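# Lay folded necktie flat, leave block and ball in basket

## Task

Lift the folded necktie out of the basket and set it down entirely outside the basket on the table. It must still be doubled over once, one half lying on the other, and lie straight and flat: not crumpled, twisted, re-folded or standing on its edge. The block and the ball must finish inside the basket, and the basket must rest upright and flat on the table. Finally release everything and move the grippers away.

## Robot and tools

Robot: two arms, left_arm and right_arm. Each base sits on a tilted plate, and a shared metal frame behind the arms carries both plates. For proximity ('too close') warnings, each plate and its half of the frame count as part of that arm. Calibrated base poses in the scene frame: left_arm (-0.019, +0.277, +0.150) m, quat_wxyz (+0.998, -0.066, +0.006, -0.010); right_arm (-0.054, -0.138, +0.150) m, quat_wxyz (+0.997, +0.066, +0.004, -0.030).

Frame: every pose, velocity and target is in the scene frame. Origin at table-top height, halfway between the two nominal bases; +z up, +x outward over the table, left_arm on the +y side. Arm names do not match left/right in the images. Reported hand positions and orientations can be off by a few cm, more at long reach.

Gripper: fingers point along its own +z axis and spread along its y axis. end_effector_position is the point between the finger pads, roughly 1 cm short of the fingertips.

Row layout (shared by execute_actions and move): one flat list of 16 numbers covering both arms, always all 16 even if one arm is idle. First left_arm: x, y, z (metres, absolute position), qw, qx, qy, qz (absolute orientation, w first), opening; then the same eight for right_arm. Opening is absolute on a -1 (closed) to +1 (fully open, 0.094 m) scale. To keep an orientation, repeat one fixed quaternion rather than copying the drifting reported one. For an arm that should stay put and is not pressing on anything, resend on every call the full pose it reported just before it came to rest, plus its intended opening. Commanding the measured pose also relaxes a press. A 0 opening is a real command, so resend the present one to leave a gripper unchanged.

execute_actions(actions, cameras): actions is a list of actions; each action is a table of up to 15 rows, one row per 1/30 s step, and a shorter table repeats its last row to fill 15 steps. An empty list just returns state and images. Each target must lie within 0.6 m of that gripper's current position along each of the gripper's own axes, or the action is refused for both arms; the first action is checked against the latest reported state. Per step the controller clips the command to within 100 mm and 20 degrees of the measured pose, so an action can fall short; the result's 'Hand target' line shows where the arm is headed, and you send the remainder next call. Very small moves may not start.

move(target, speed, blend, opening_speed, blocking, cameras): target is one 16-number row or a list of up to 15 rows of absolute poses; each gripper travels in a straight line from its Hand target, rotating the short way. speed is m/s, 0.002 to 0.5 (default 0.25), one value or one per target; rotation is capped at twice that in rad/s. blend (m) rounds corners of a list; 0 stops at each point. opening_speed, at least 0.2 per second on the -1..+1 scale, ramps the fingers. Openings of the first row are sent at the start; openings of later rows are applied after all arms halt there. Moves last at least 0.5 s and are cut at 10 s. blocking=false returns after about 0.5 s while motion continues; a new move replaces a running one. Paths ignore obstacles and the other arm; faster moves stray and hit harder. Route around an arm's own base rather than close past it, which can flip its shoulder posture. The 'move:' line reports the ending (done, off_target, moving, held, fault) and limits (paced = pose clipped, held = steps withheld). done means within 10 mm and 2 degrees at rest; neither done nor off_target tells you about contact.

wait(seconds 0 to 10): lets time pass with commands held; a running move keeps going. stop(): brakes a running move, needing some distance. zoom_image(camera, region [x0, y0, x1, y1] in pixels, at most 504 by 504) enlarges part of a camera's newest image. finished_scene(scene): ends the current scene for good, given its number.

Cameras (all 896x504): cam_high, cam_low, cam_roll_left, cam_roll_right, cam_left_wrist, cam_right_wrist. The cameras argument selects them; omitted, null or ["all"] gives all, [] none, an unknown name invalidates the call.

Results: end_effector_position and quaternion per arm, Hand target, Tool commands, Joint positions (last entry is finger gap in metres), joint velocities ('within noise' when at rest), joint torques (offset and noisy; the first three wrap at ±28 N m), and for execute_actions some per-step positions. grip_measured uses the opening scale and can read up to ~1.6 mm wide when empty; it tracks your command even after contact, so it does not reveal a touch. A firm grip starts about 0.05 below the first-contact reading (more for small, round or soft items). The tie is soft: close slowly. Release by commanding well above grip_measured. Resting poses can sit a centimetre or more off target with no contact.

Joint ranges (rad): waist -2.618 to 3.054, shoulder 0.000 to 3.142, elbow 0.000 to 3.142 (straight at 2.901), wrist pitch -1.571 to 1.571, wrist yaw -1.571 to 1.571, wrist roll -2.094 to 2.094.

Heat: holding loads, stretching out or pushing at unreachable poses heats motors. MOTOR HOT appears at 75 °C; at 90 °C that arm folds to its base and stays idle; at 100 °C it goes limp.

Avoid: dropping things, releasing moving items, slamming or pressing hard, gripper-to-gripper collisions (the clearance check does not guard those), and anything leaving the table. Brief outside tugs on held or loose items can happen.

Each tool is called by a JSON object that holds its "name" and its "arguments".

## Session

{"name": "execute_actions", "arguments": {"actions": []}}

{"name": "zoom_image", "arguments": {"camera": "cam_high", "region": [300, 150, 700, 400]}}

Scene clock: 0.00 s.
left_arm: end_effector_position=(+0.2788, +0.4387, +0.2452) grip_measured=+1.000 end_effector_quat_wxyz=(+0.539, -0.150, +0.780, -0.282) | right_arm: end_effector_position=(+0.2176, -0.5882, +0.3639) grip_measured=+1.000 end_effector_quat_wxyz=(+0.115, +0.387, +0.893, -0.201)
Joint positions: left_arm=[0.989 1.447 0.495 0.239 1.124 0.125 0.094] | right_arm=[-0.826 2.182 2.557 -1.431 0.319 -0.155 0.094]
Joint velocities: within noise
Joint torques (N m): no reading
Heat: left arm: 42 °C; right arm: 37 °C.
Hand target: left_arm +0.2793, +0.4378, +0.2490; +0.542, -0.144, +0.778, -0.284 | right_arm +0.2176, -0.5889, +0.3777; +0.130, +0.389, +0.887, -0.210
Tool commands: left_gripper/opening=+1.0 right_gripper/opening=+1.0

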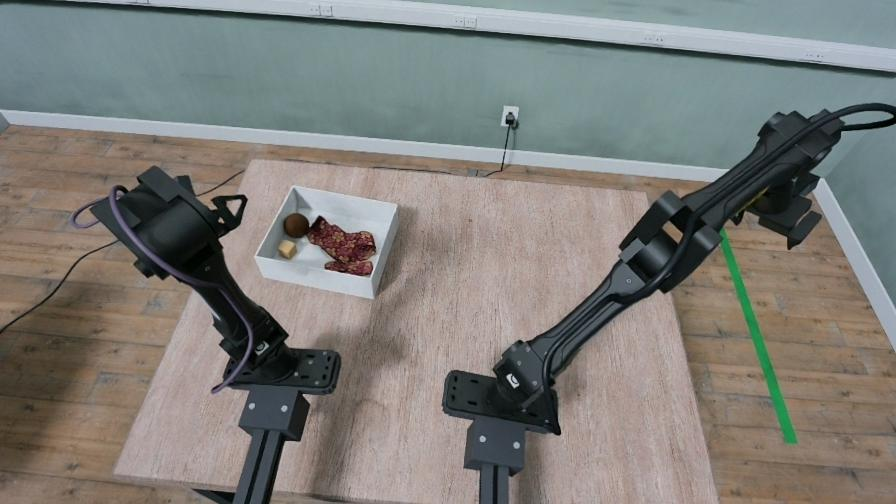

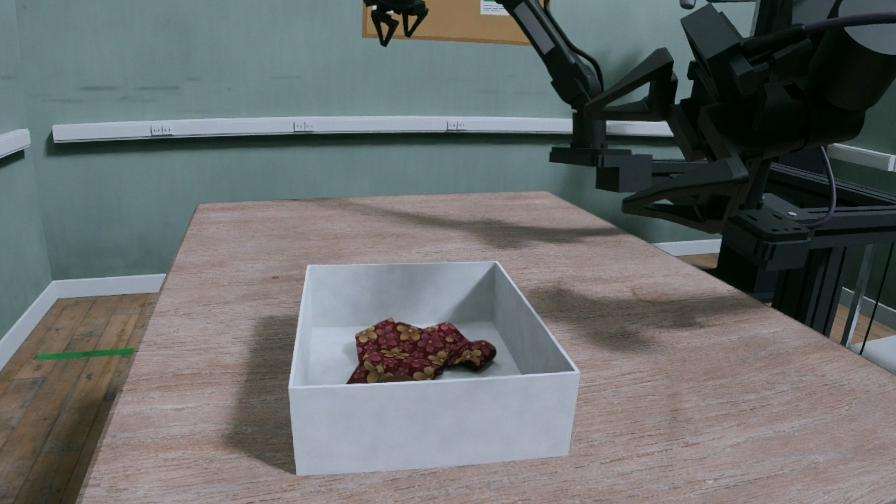

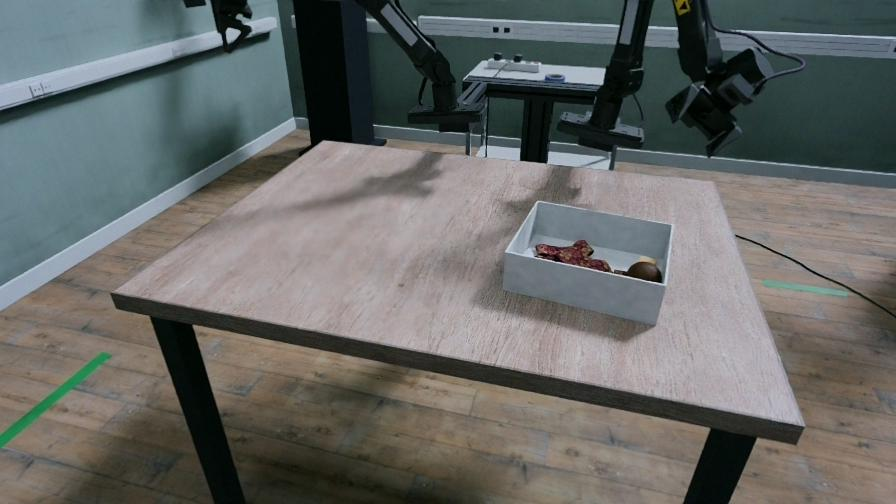

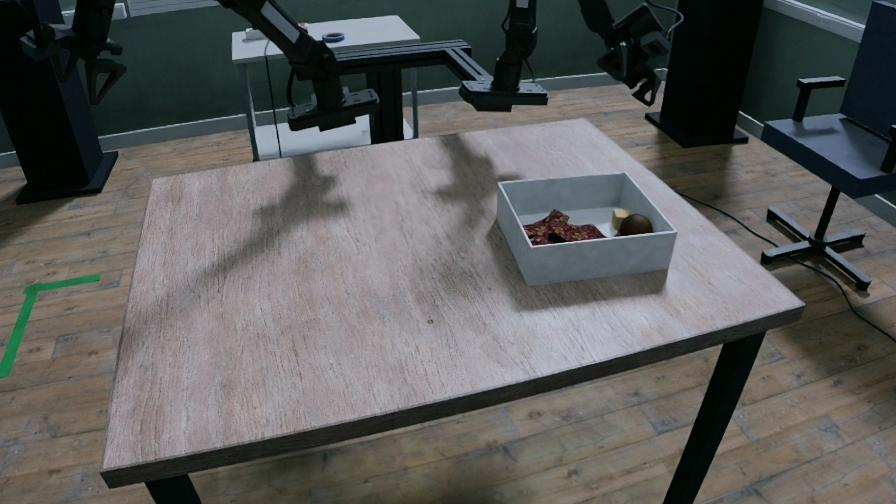

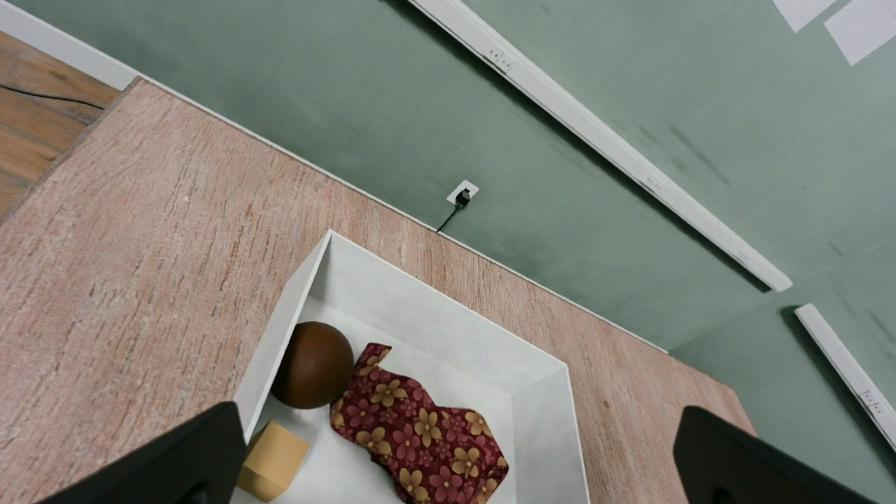

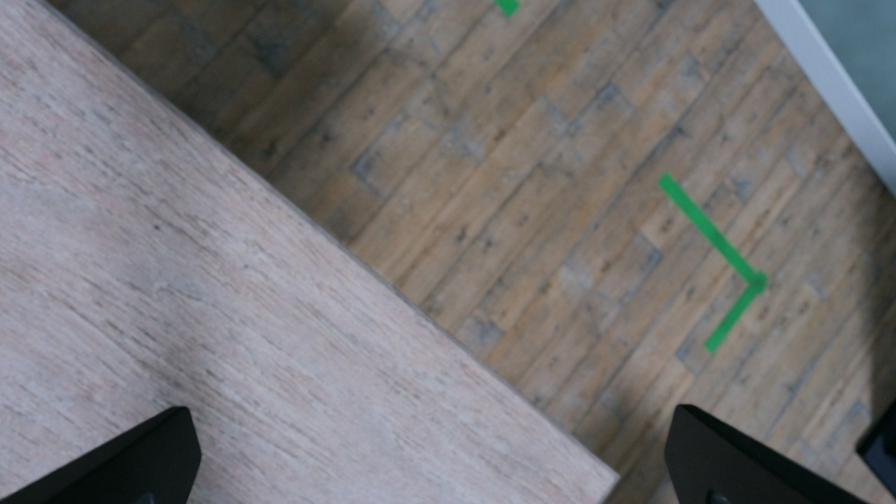

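Scaled by 1.260 from the camera's 896x504 image, which has a finer 1280x720 frame.

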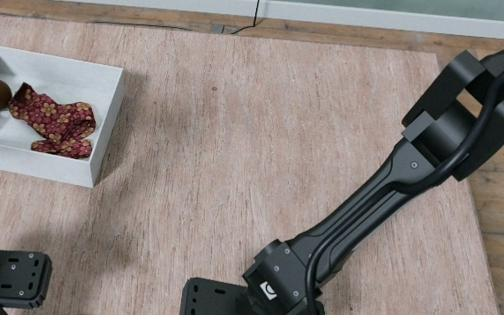

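{"name": "move", "arguments": {"target": [[0.38,0.22,0.25,0,0,1,0,0.5,0.20,-0.35,0.22,0,0,1,0,0.5]], "speed": 0.2, "cameras": ["cam_high","cam_left_wrist"]}}

{"name": "zoom_image", "arguments": {"camera": "cam_left_wrist", "region": [200, 50, 700, 450]}}

Scene clock: 15.23 s.
left_arm: end_effector_position=(+0.3768, +0.2214, +0.2531) grip_measured=+0.502 end_effector_quat_wxyz=(+0.006, -0.001, +1.000, -0.007) | right_arm: end_effector_position=(+0.1939, -0.3506, +0.2091) grip_measured=+0.503 end_effector_quat_wxyz=(-0.025, +0.007, +1.000, +0.010)
Joint positions: left_arm=[-0.207 2.076 1.827 -1.324 -0.12 -0.229 0.071] | right_arm=[-0.566 1.74 1.323 -1.125 0.117 -0.61 0.071]
Joint velocities: within noise
Joint torques (N m): left_arm=[-1.73 -7.38 7.2 0.04 -0.07 -0.05] | right_arm=[1.72 -10.88 5.85 0.29 -0.11 -0.11]
Heat: left arm: 44 °C; right arm: 48 °C.
Hand target: left_arm +0.3799, +0.2200, +0.2499; +0.001, +0.000, +1.000, +0.000 | right_arm +0.1999, -0.3500, +0.2200; +0.000, +0.000, +1.000, +0.000
Off the commanded pose: left_arm 0.005 m, 1 deg | right_arm 0.013 m, 3 deg.
move: off_target (right_arm)
Images, in order (width x height): cam_high 896x504, cam_left_wrist 896x504.

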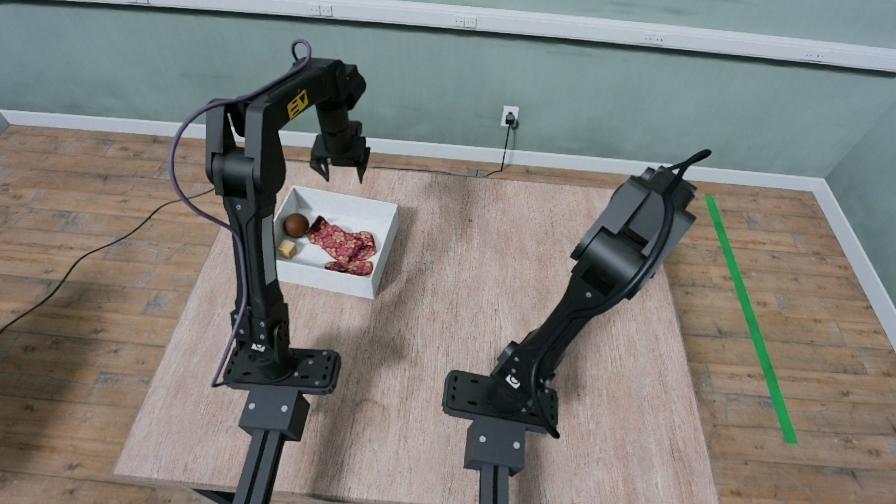

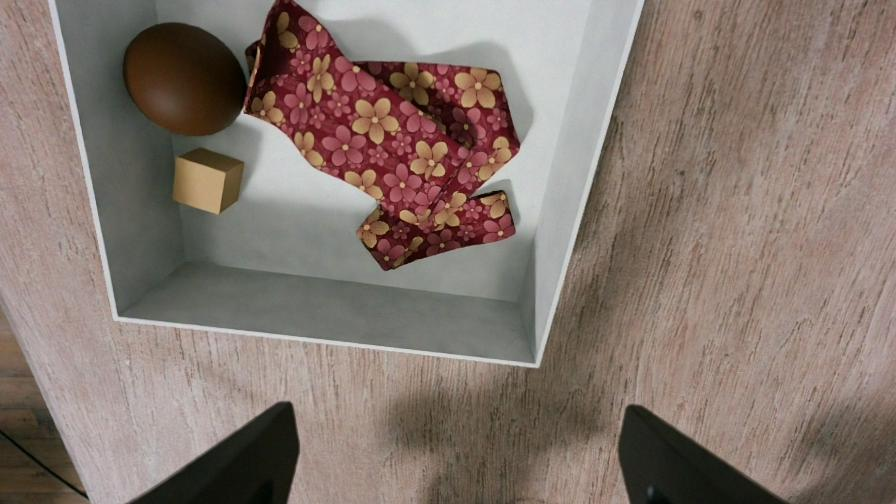

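Scaled by 1.008 from the camera's 896x504 image, which has a finer 1280x720 frame.

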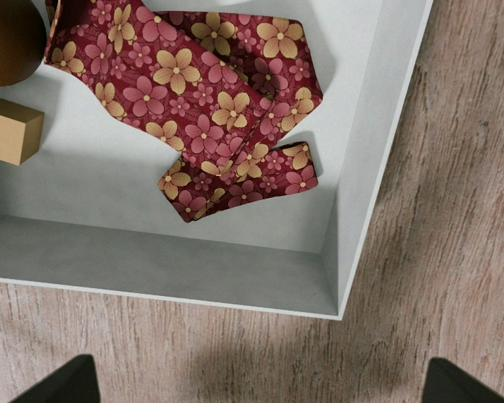

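{"name": "move", "arguments": {"target": [[0.15,0.45,0.22,0,0,1,0,0.0,0.28,0.05,0.24,0,-0.5,0.866,0,0.3],[0.15,0.45,0.22,0,0,1,0,0.0,0.32,0.20,0.13,0,-0.80,0.60,0,0.3]], "speed": 0.2, "cameras": ["cam_high","cam_right_wrist","cam_low"]}}

Scene clock: 71.00 s.
left_arm: end_effector_position=(+0.1499, +0.4511, +0.2183) grip_measured=+0.002 end_effector_quat_wxyz=(-0.014, +0.001, +1.000, -0.003) | right_arm: end_effector_position=(+0.3248, +0.1934, +0.1328) grip_measured=+0.303 end_effector_quat_wxyz=(-0.003, +0.793, -0.609, +0.007)
Joint positions: left_arm=[0.712 1.368 0.978 -1.11 -0.105 0.696 0.047] | right_arm=[0.808 2.792 2.464 -1.323 0.111 -1.081 0.061]
Joint velocities: within noise
Joint torques (N m): left_arm=[-0.05 -6.05 3.89 0.29 0.12 0.07] | right_arm=[2.55 -12.05 9.46 0.08 -0.11 -0.11]
Heat: left arm: 48 °C; right arm: 52 °C.
Hand target: left_arm +0.1500, +0.4500, +0.2200; +0.000, +0.000, +1.000, +0.000 | right_arm +0.3198, +0.1998, +0.1301; -0.001, +0.800, -0.600, +0.000
Off the commanded pose: left_arm 0.002 m, 2 deg | right_arm 0.009 m, 2 deg.
move: done
Images, in order (width x height): cam_high 896x504, cam_low 896x504, cam_right_wrist 896x504.

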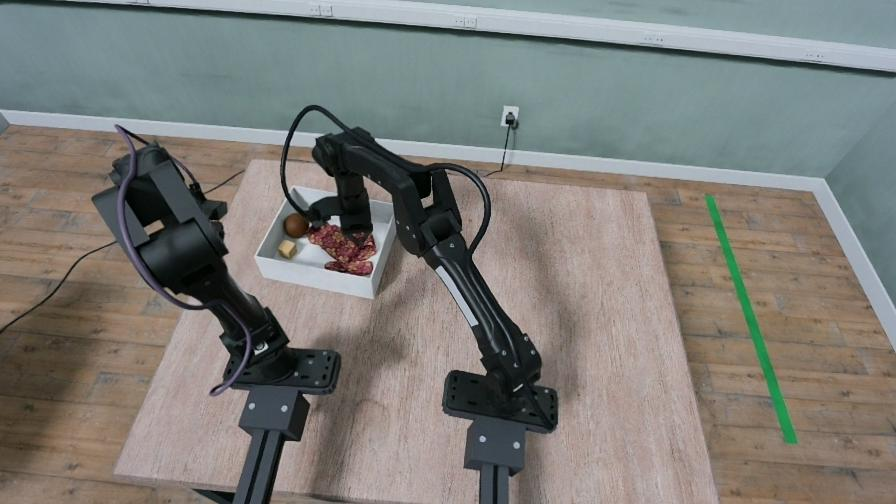

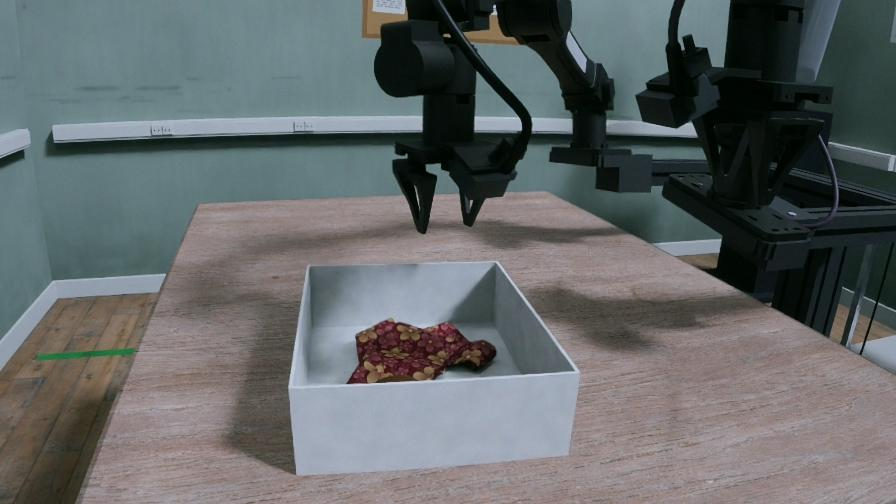

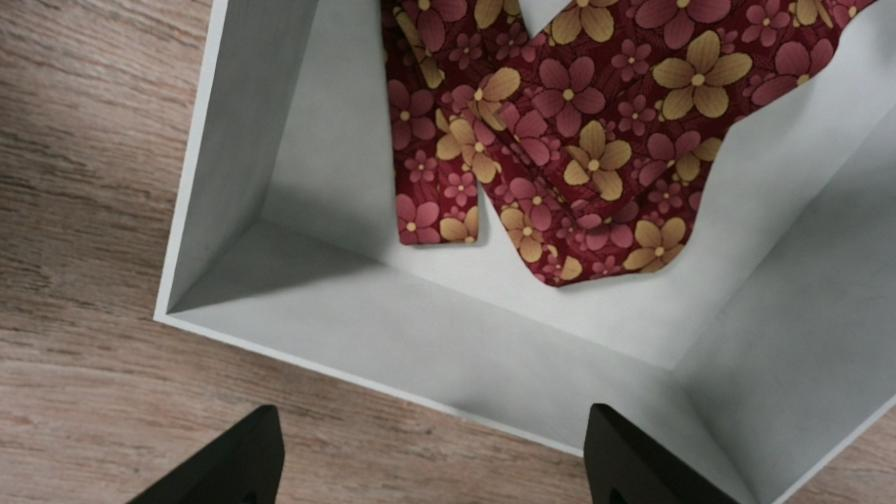

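{"name": "move", "arguments": {"target": [[0.15,0.45,0.22,0,0,1,0,0.0,0.325,0.193,0.08,-0.042,-0.798,0.5986,-0.056,0.2],[0.15,0.45,0.22,0,0,1,0,0.0,0.325,0.193,0.03,-0.042,-0.798,0.5986,-0.056,0.1]], "speed": 0.1, "cameras": ["cam_high","cam_right_wrist","cam_low"]}}

Scene clock: 103.13 s.
left_arm: end_effector_position=(+0.1499, +0.4511, +0.2183) grip_measured=+0.002 end_effector_quat_wxyz=(-0.014, +0.002, +1.000, -0.003) | right_arm: end_effector_position=(+0.3268, +0.1911, +0.0373) grip_measured=+0.103 end_effector_quat_wxyz=(+0.041, +0.798, -0.599, +0.054)
Joint positions: left_arm=[0.712 1.368 0.978 -1.11 -0.105 0.696 0.047] | right_arm=[0.821 3.042 2.572 -1.255 0.218 -1.077 0.052]
Joint velocities: within noise
Joint torques (N m): left_arm=[0.14 -6.23 3.71 0.29 0.11 0.05] | right_arm=[2.07 -13.04 6.38 0.26 0.09 0.05]
Heat: left arm: 48 °C; right arm: 54 °C.
Hand target: left_arm +0.1500, +0.4500, +0.2200; +0.000, +0.000, +1.000, +0.000 | right_arm +0.3250, +0.1929, +0.0301; +0.042, +0.798, -0.599, +0.056
Off the commanded pose: left_arm 0.002 m, 2 deg | right_arm 0.008 m, 0 deg.
move: done
Images, in order (width x height): cam_high 896x504, cam_low 896x504, cam_right_wrist 896x504.

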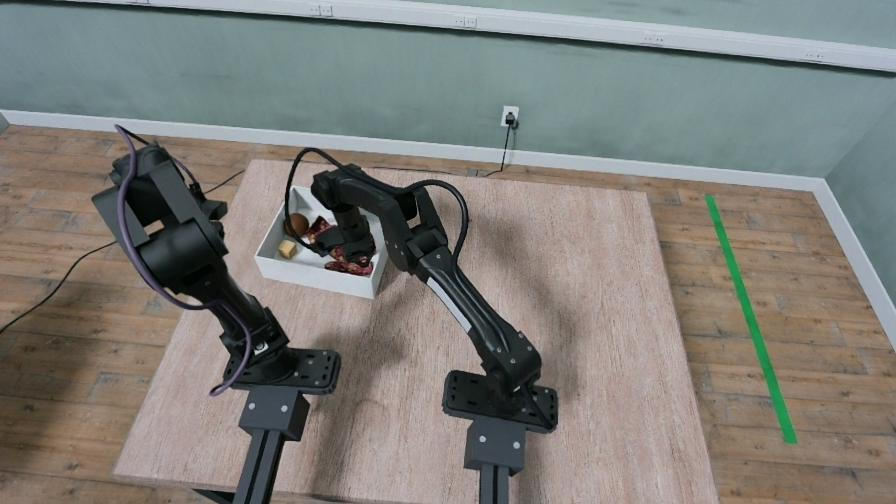

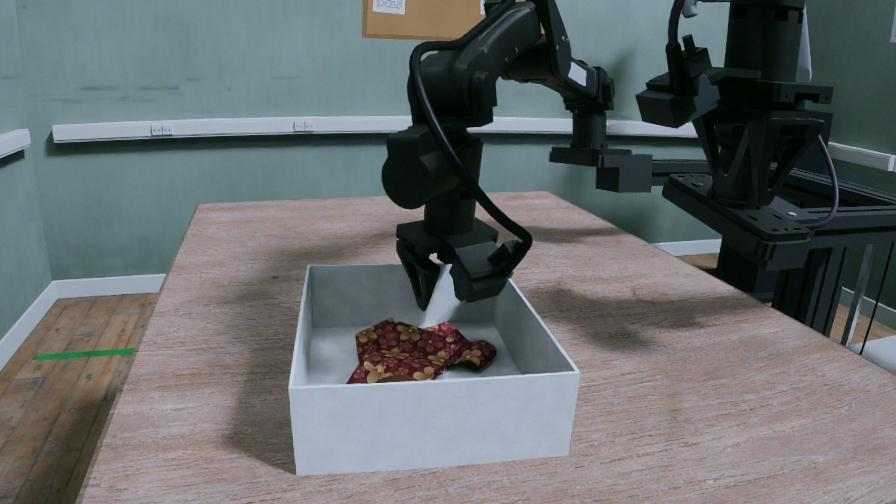

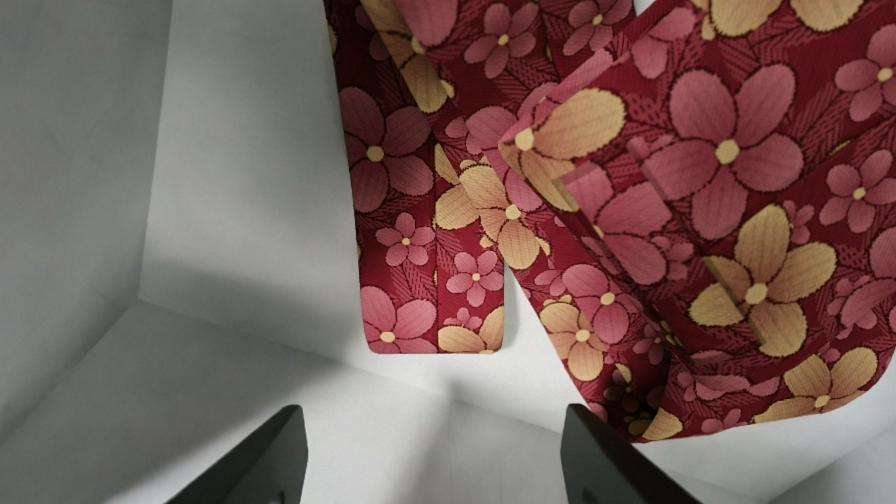

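{"name": "move", "arguments": {"target": [0.15,0.45,0.22,0,0,1,0,0.0,0.325,0.190,-0.014,-0.042,-0.798,0.5986,-0.056,0.1], "speed": 0.06}}

Scene clock: 159.10 s.
left_arm: end_effector_position=(+0.1499, +0.4511, +0.2183) grip_measured=+0.002 end_effector_quat_wxyz=(-0.014, +0.002, +1.000, -0.003) | right_arm: end_effector_position=(+0.3234, +0.1926, -0.0049) grip_measured=+0.103 end_effector_quat_wxyz=(+0.041, +0.797, -0.599, +0.056)
Joint positions: left_arm=[0.712 1.368 0.978 -1.11 -0.105 0.696 0.047] | right_arm=[0.821 3.112 2.545 -1.156 0.222 -1.077 0.052]
Joint velocities: within noise
Joint torques (N m): left_arm=[0.16 -6.26 3.78 0.32 0.12 0.09] | right_arm=[0.9 -12.89 6.58 0.25 0.08 -0.1]
Heat: left arm: 48 °C; right arm: 65 °C.
Hand target: left_arm +0.1500, +0.4500, +0.2200; +0.000, +0.000, +1.000, +0.000 | right_arm +0.3248, +0.1898, -0.0139; +0.042, +0.798, -0.599, +0.056
Off the commanded pose: left_arm 0.002 m, 2 deg | right_arm 0.010 m, 0 deg.
move: done

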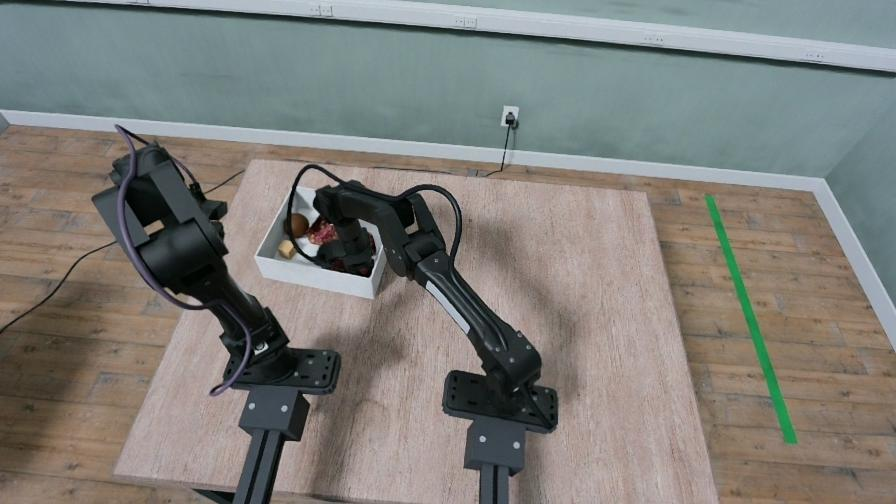

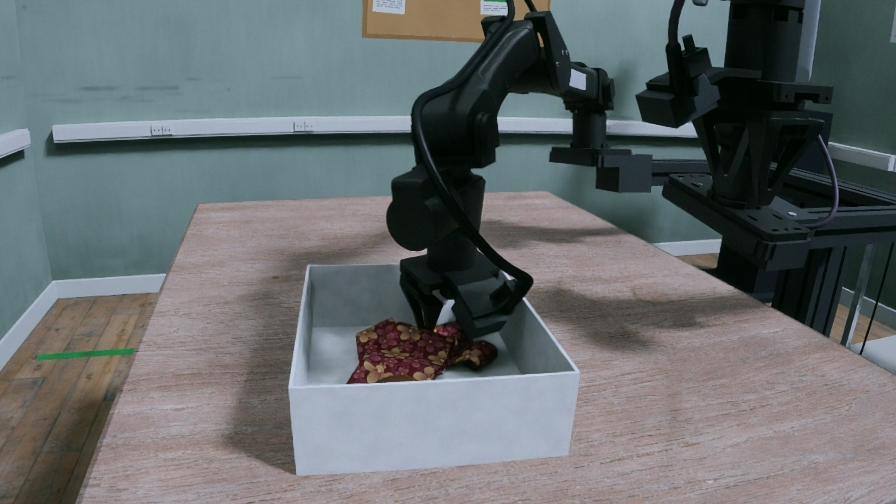

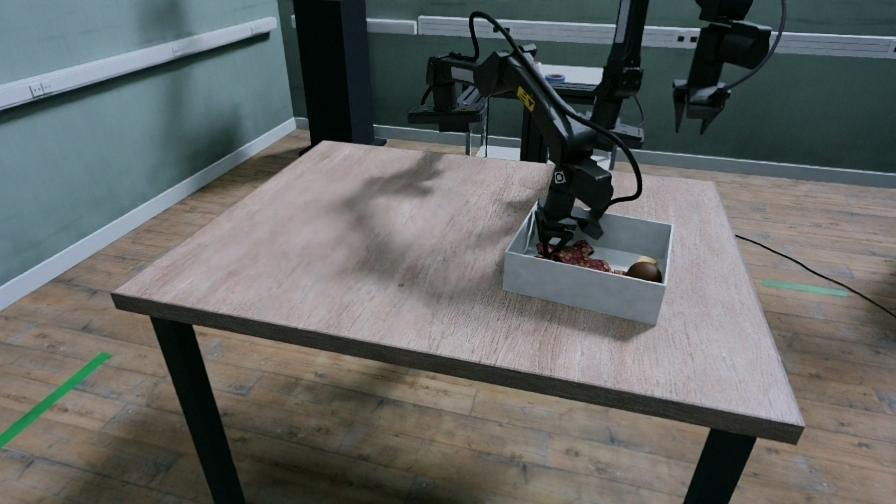

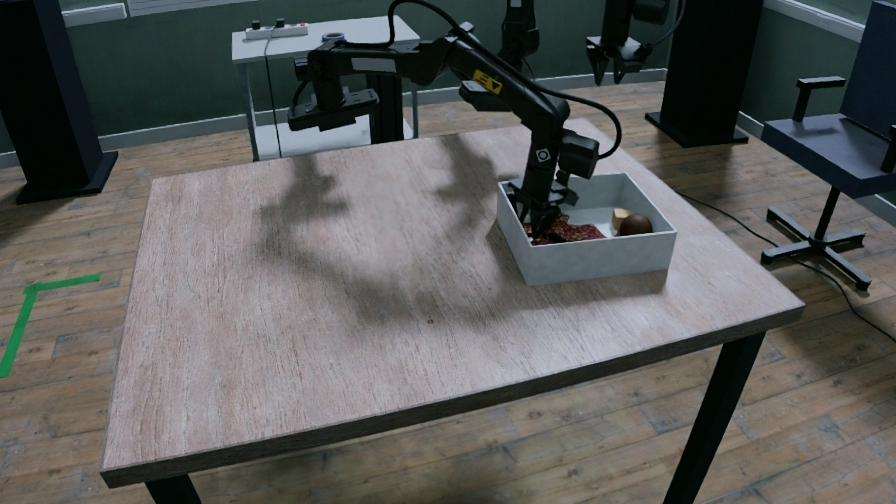

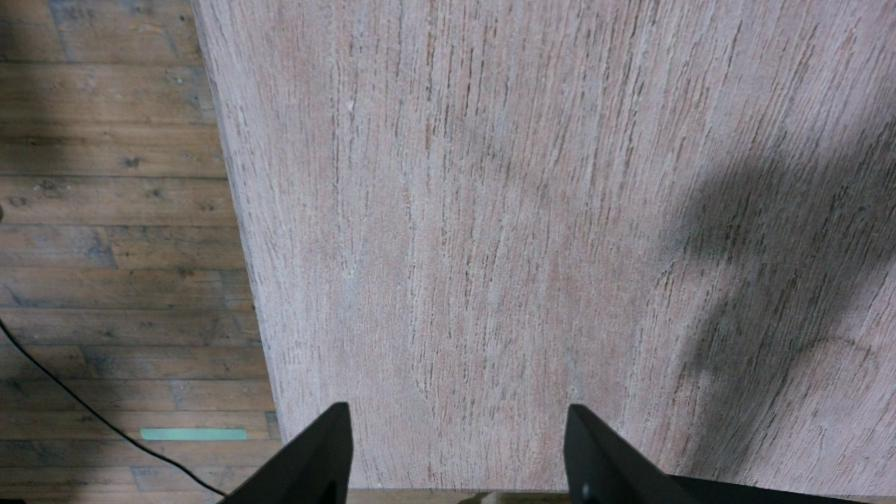

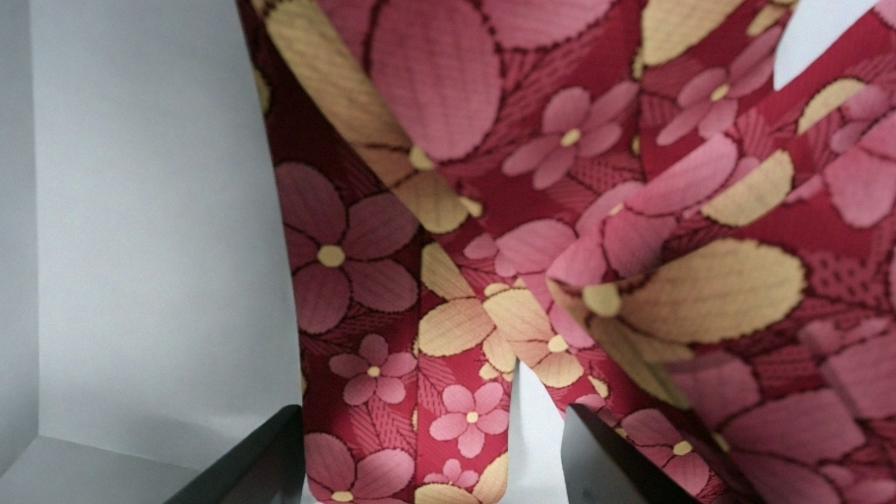

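{"name": "move", "arguments": {"target": [[0.15,0.45,0.22,0,0,1,0,0.0,0.320,0.189,-0.014,-0.042,-0.798,0.5986,-0.056,0.12],[0.15,0.45,0.22,0,0,1,0,0.0,0.320,0.188,-0.022,-0.042,-0.798,0.5986,-0.056,-1.0]], "speed": 0.05, "opening_speed": 0.8, "cameras": ["cam_right_wrist","cam_low"]}}

Scene clock: 172.20 s.
left_arm: end_effector_position=(+0.1499, +0.4510, +0.2183) grip_measured=+0.002 end_effector_quat_wxyz=(-0.013, +0.002, +1.000, -0.003) | right_arm: end_effector_position=(+0.3272, +0.1930, -0.0095) grip_measured=-0.863 end_effector_quat_wxyz=(+0.030, +0.796, -0.601, +0.066)
Joint positions: left_arm=[0.712 1.368 0.978 -1.11 -0.105 0.696 0.047] | right_arm=[0.821 3.097 2.494 -1.097 0.237 -1.077 0.006]
Joint velocities: within noise
Joint torques (N m): left_arm=[0.08 -6.2 3.67 0.3 0.13 0.1] | right_arm=[1.17 -13.31 4.1 0.29 -0.08 -0.04]
Heat: left arm: 47 °C; right arm: 65 °C.
Hand target: left_arm +0.1500, +0.4500, +0.2200; +0.000, +0.000, +1.000, +0.000 | right_arm +0.3198, +0.1879, -0.0218; +0.043, +0.798, -0.599, +0.056
Off the commanded pose: left_arm 0.002 m, 2 deg | right_arm 0.015 m, 2 deg.
move: off_target (right_arm); target 2's new opening was sent with right_arm's hand 0.014 m and 1 deg from that target
Images, in order (width x height): cam_low 896x504, cam_right_wrist 896x504.

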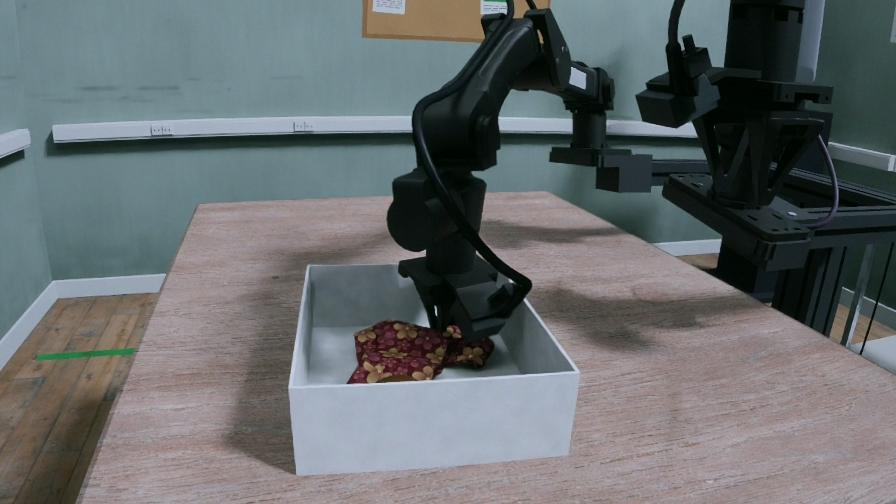

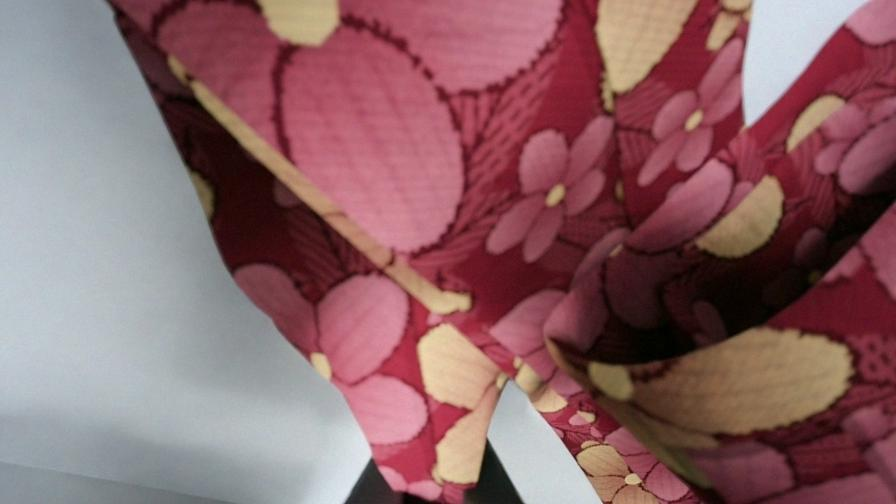

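{"name": "move", "arguments": {"target": [[0.15,0.45,0.22,0,0,1,0,0.0,0.325,0.19,0.06,-0.042,-0.798,0.5986,-0.056,-1.0],[0.15,0.45,0.22,0,0,1,0,0.0,0.325,0.19,0.20,-0.042,-0.798,0.5986,-0.056,-1.0]], "speed": 0.08, "blend": 0.02}}

Scene clock: 185.60 s.
left_arm: end_effector_position=(+0.1499, +0.4510, +0.2183) grip_measured=+0.002 end_effector_quat_wxyz=(-0.013, +0.002, +1.000, -0.003) | right_arm: end_effector_position=(+0.3293, +0.1847, +0.1732) grip_measured=-0.873 end_effector_quat_wxyz=(+0.014, +0.799, -0.598, +0.066)
Joint positions: left_arm=[0.712 1.368 0.978 -1.11 -0.105 0.696 0.047] | right_arm=[0.839 2.859 2.746 -1.557 0.23 -1.072 0.006]
Joint velocities: within noise
Joint torques (N m): left_arm=[0.06 -6.16 3.86 0.31 0.11 0.03] | right_arm=[2.8 -18.37 5.76 0.07 -0.04 0.06]
Heat: left arm: 47 °C; right arm: 71 °C.
Hand target: left_arm +0.1500, +0.4500, +0.2200; +0.000, +0.000, +1.000, +0.000 | right_arm +0.3251, +0.1897, +0.1989; -0.005, +0.800, -0.596, +0.064
Off the commanded pose: left_arm 0.002 m, 2 deg | right_arm 0.028 m, 3 deg.
joint sent to its limit (right arm) — joint 4 (wrist pitch), lower limit. The joint targets are off in orientation, not in position.
move: off_target (right_arm)

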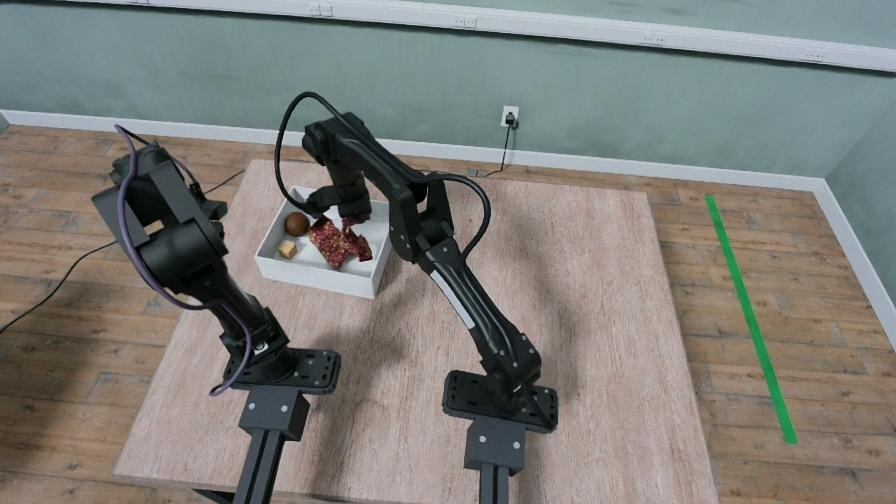

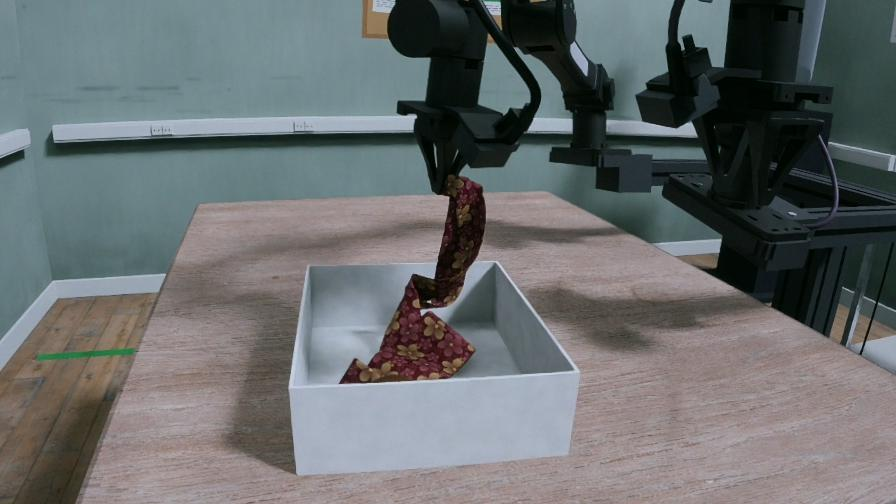

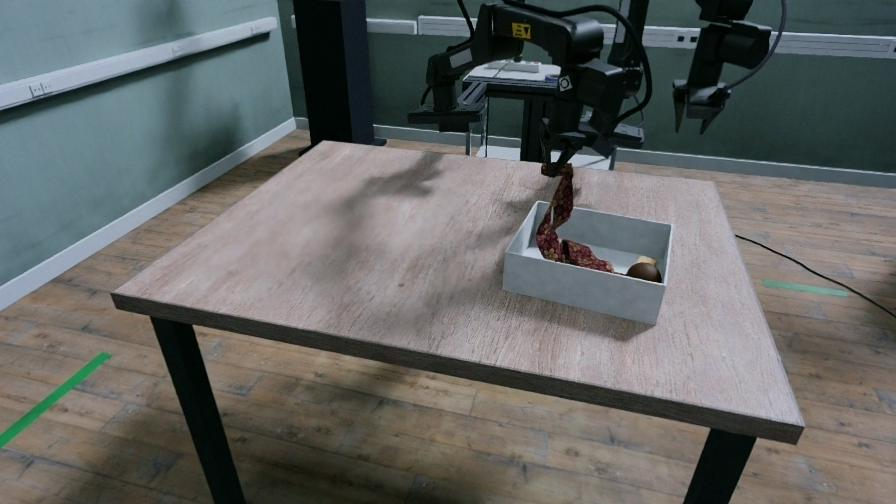

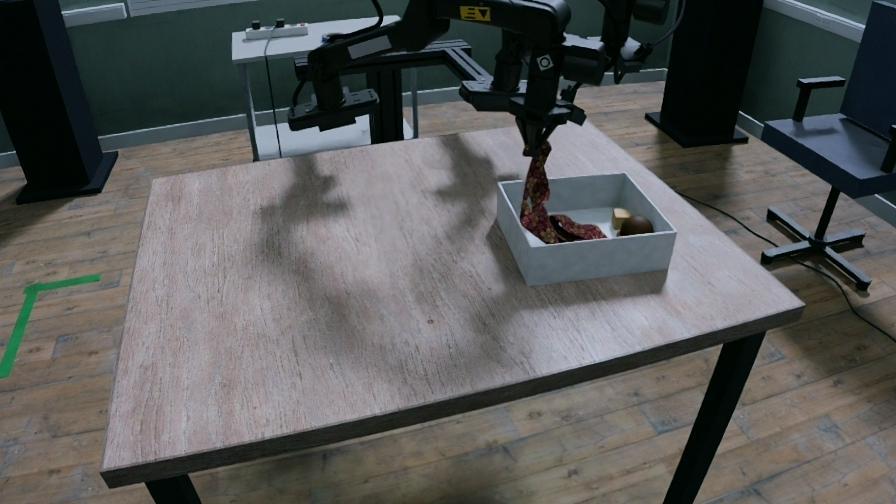

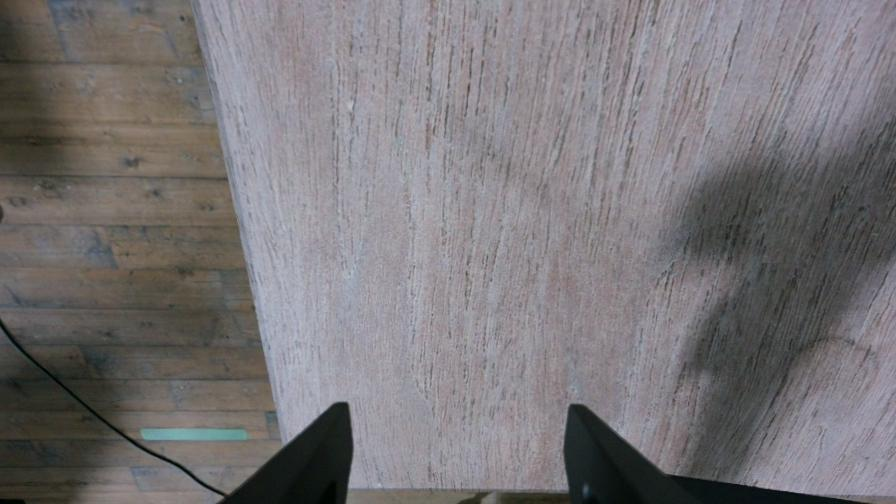

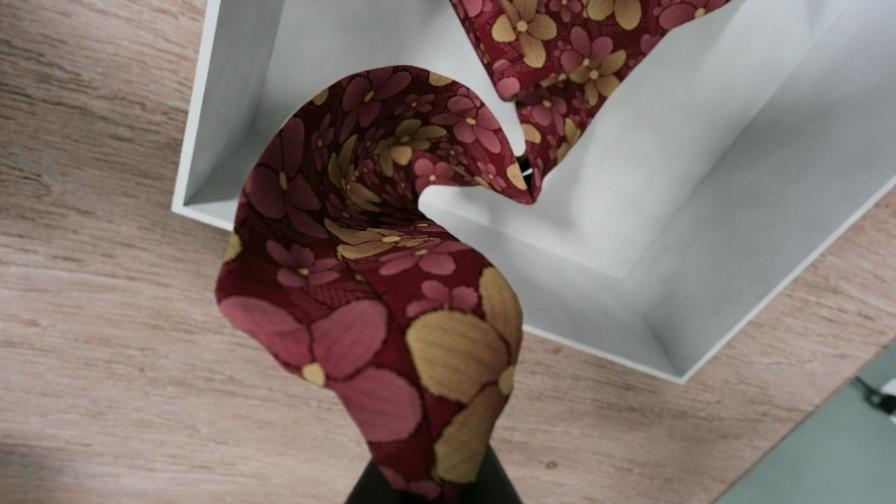

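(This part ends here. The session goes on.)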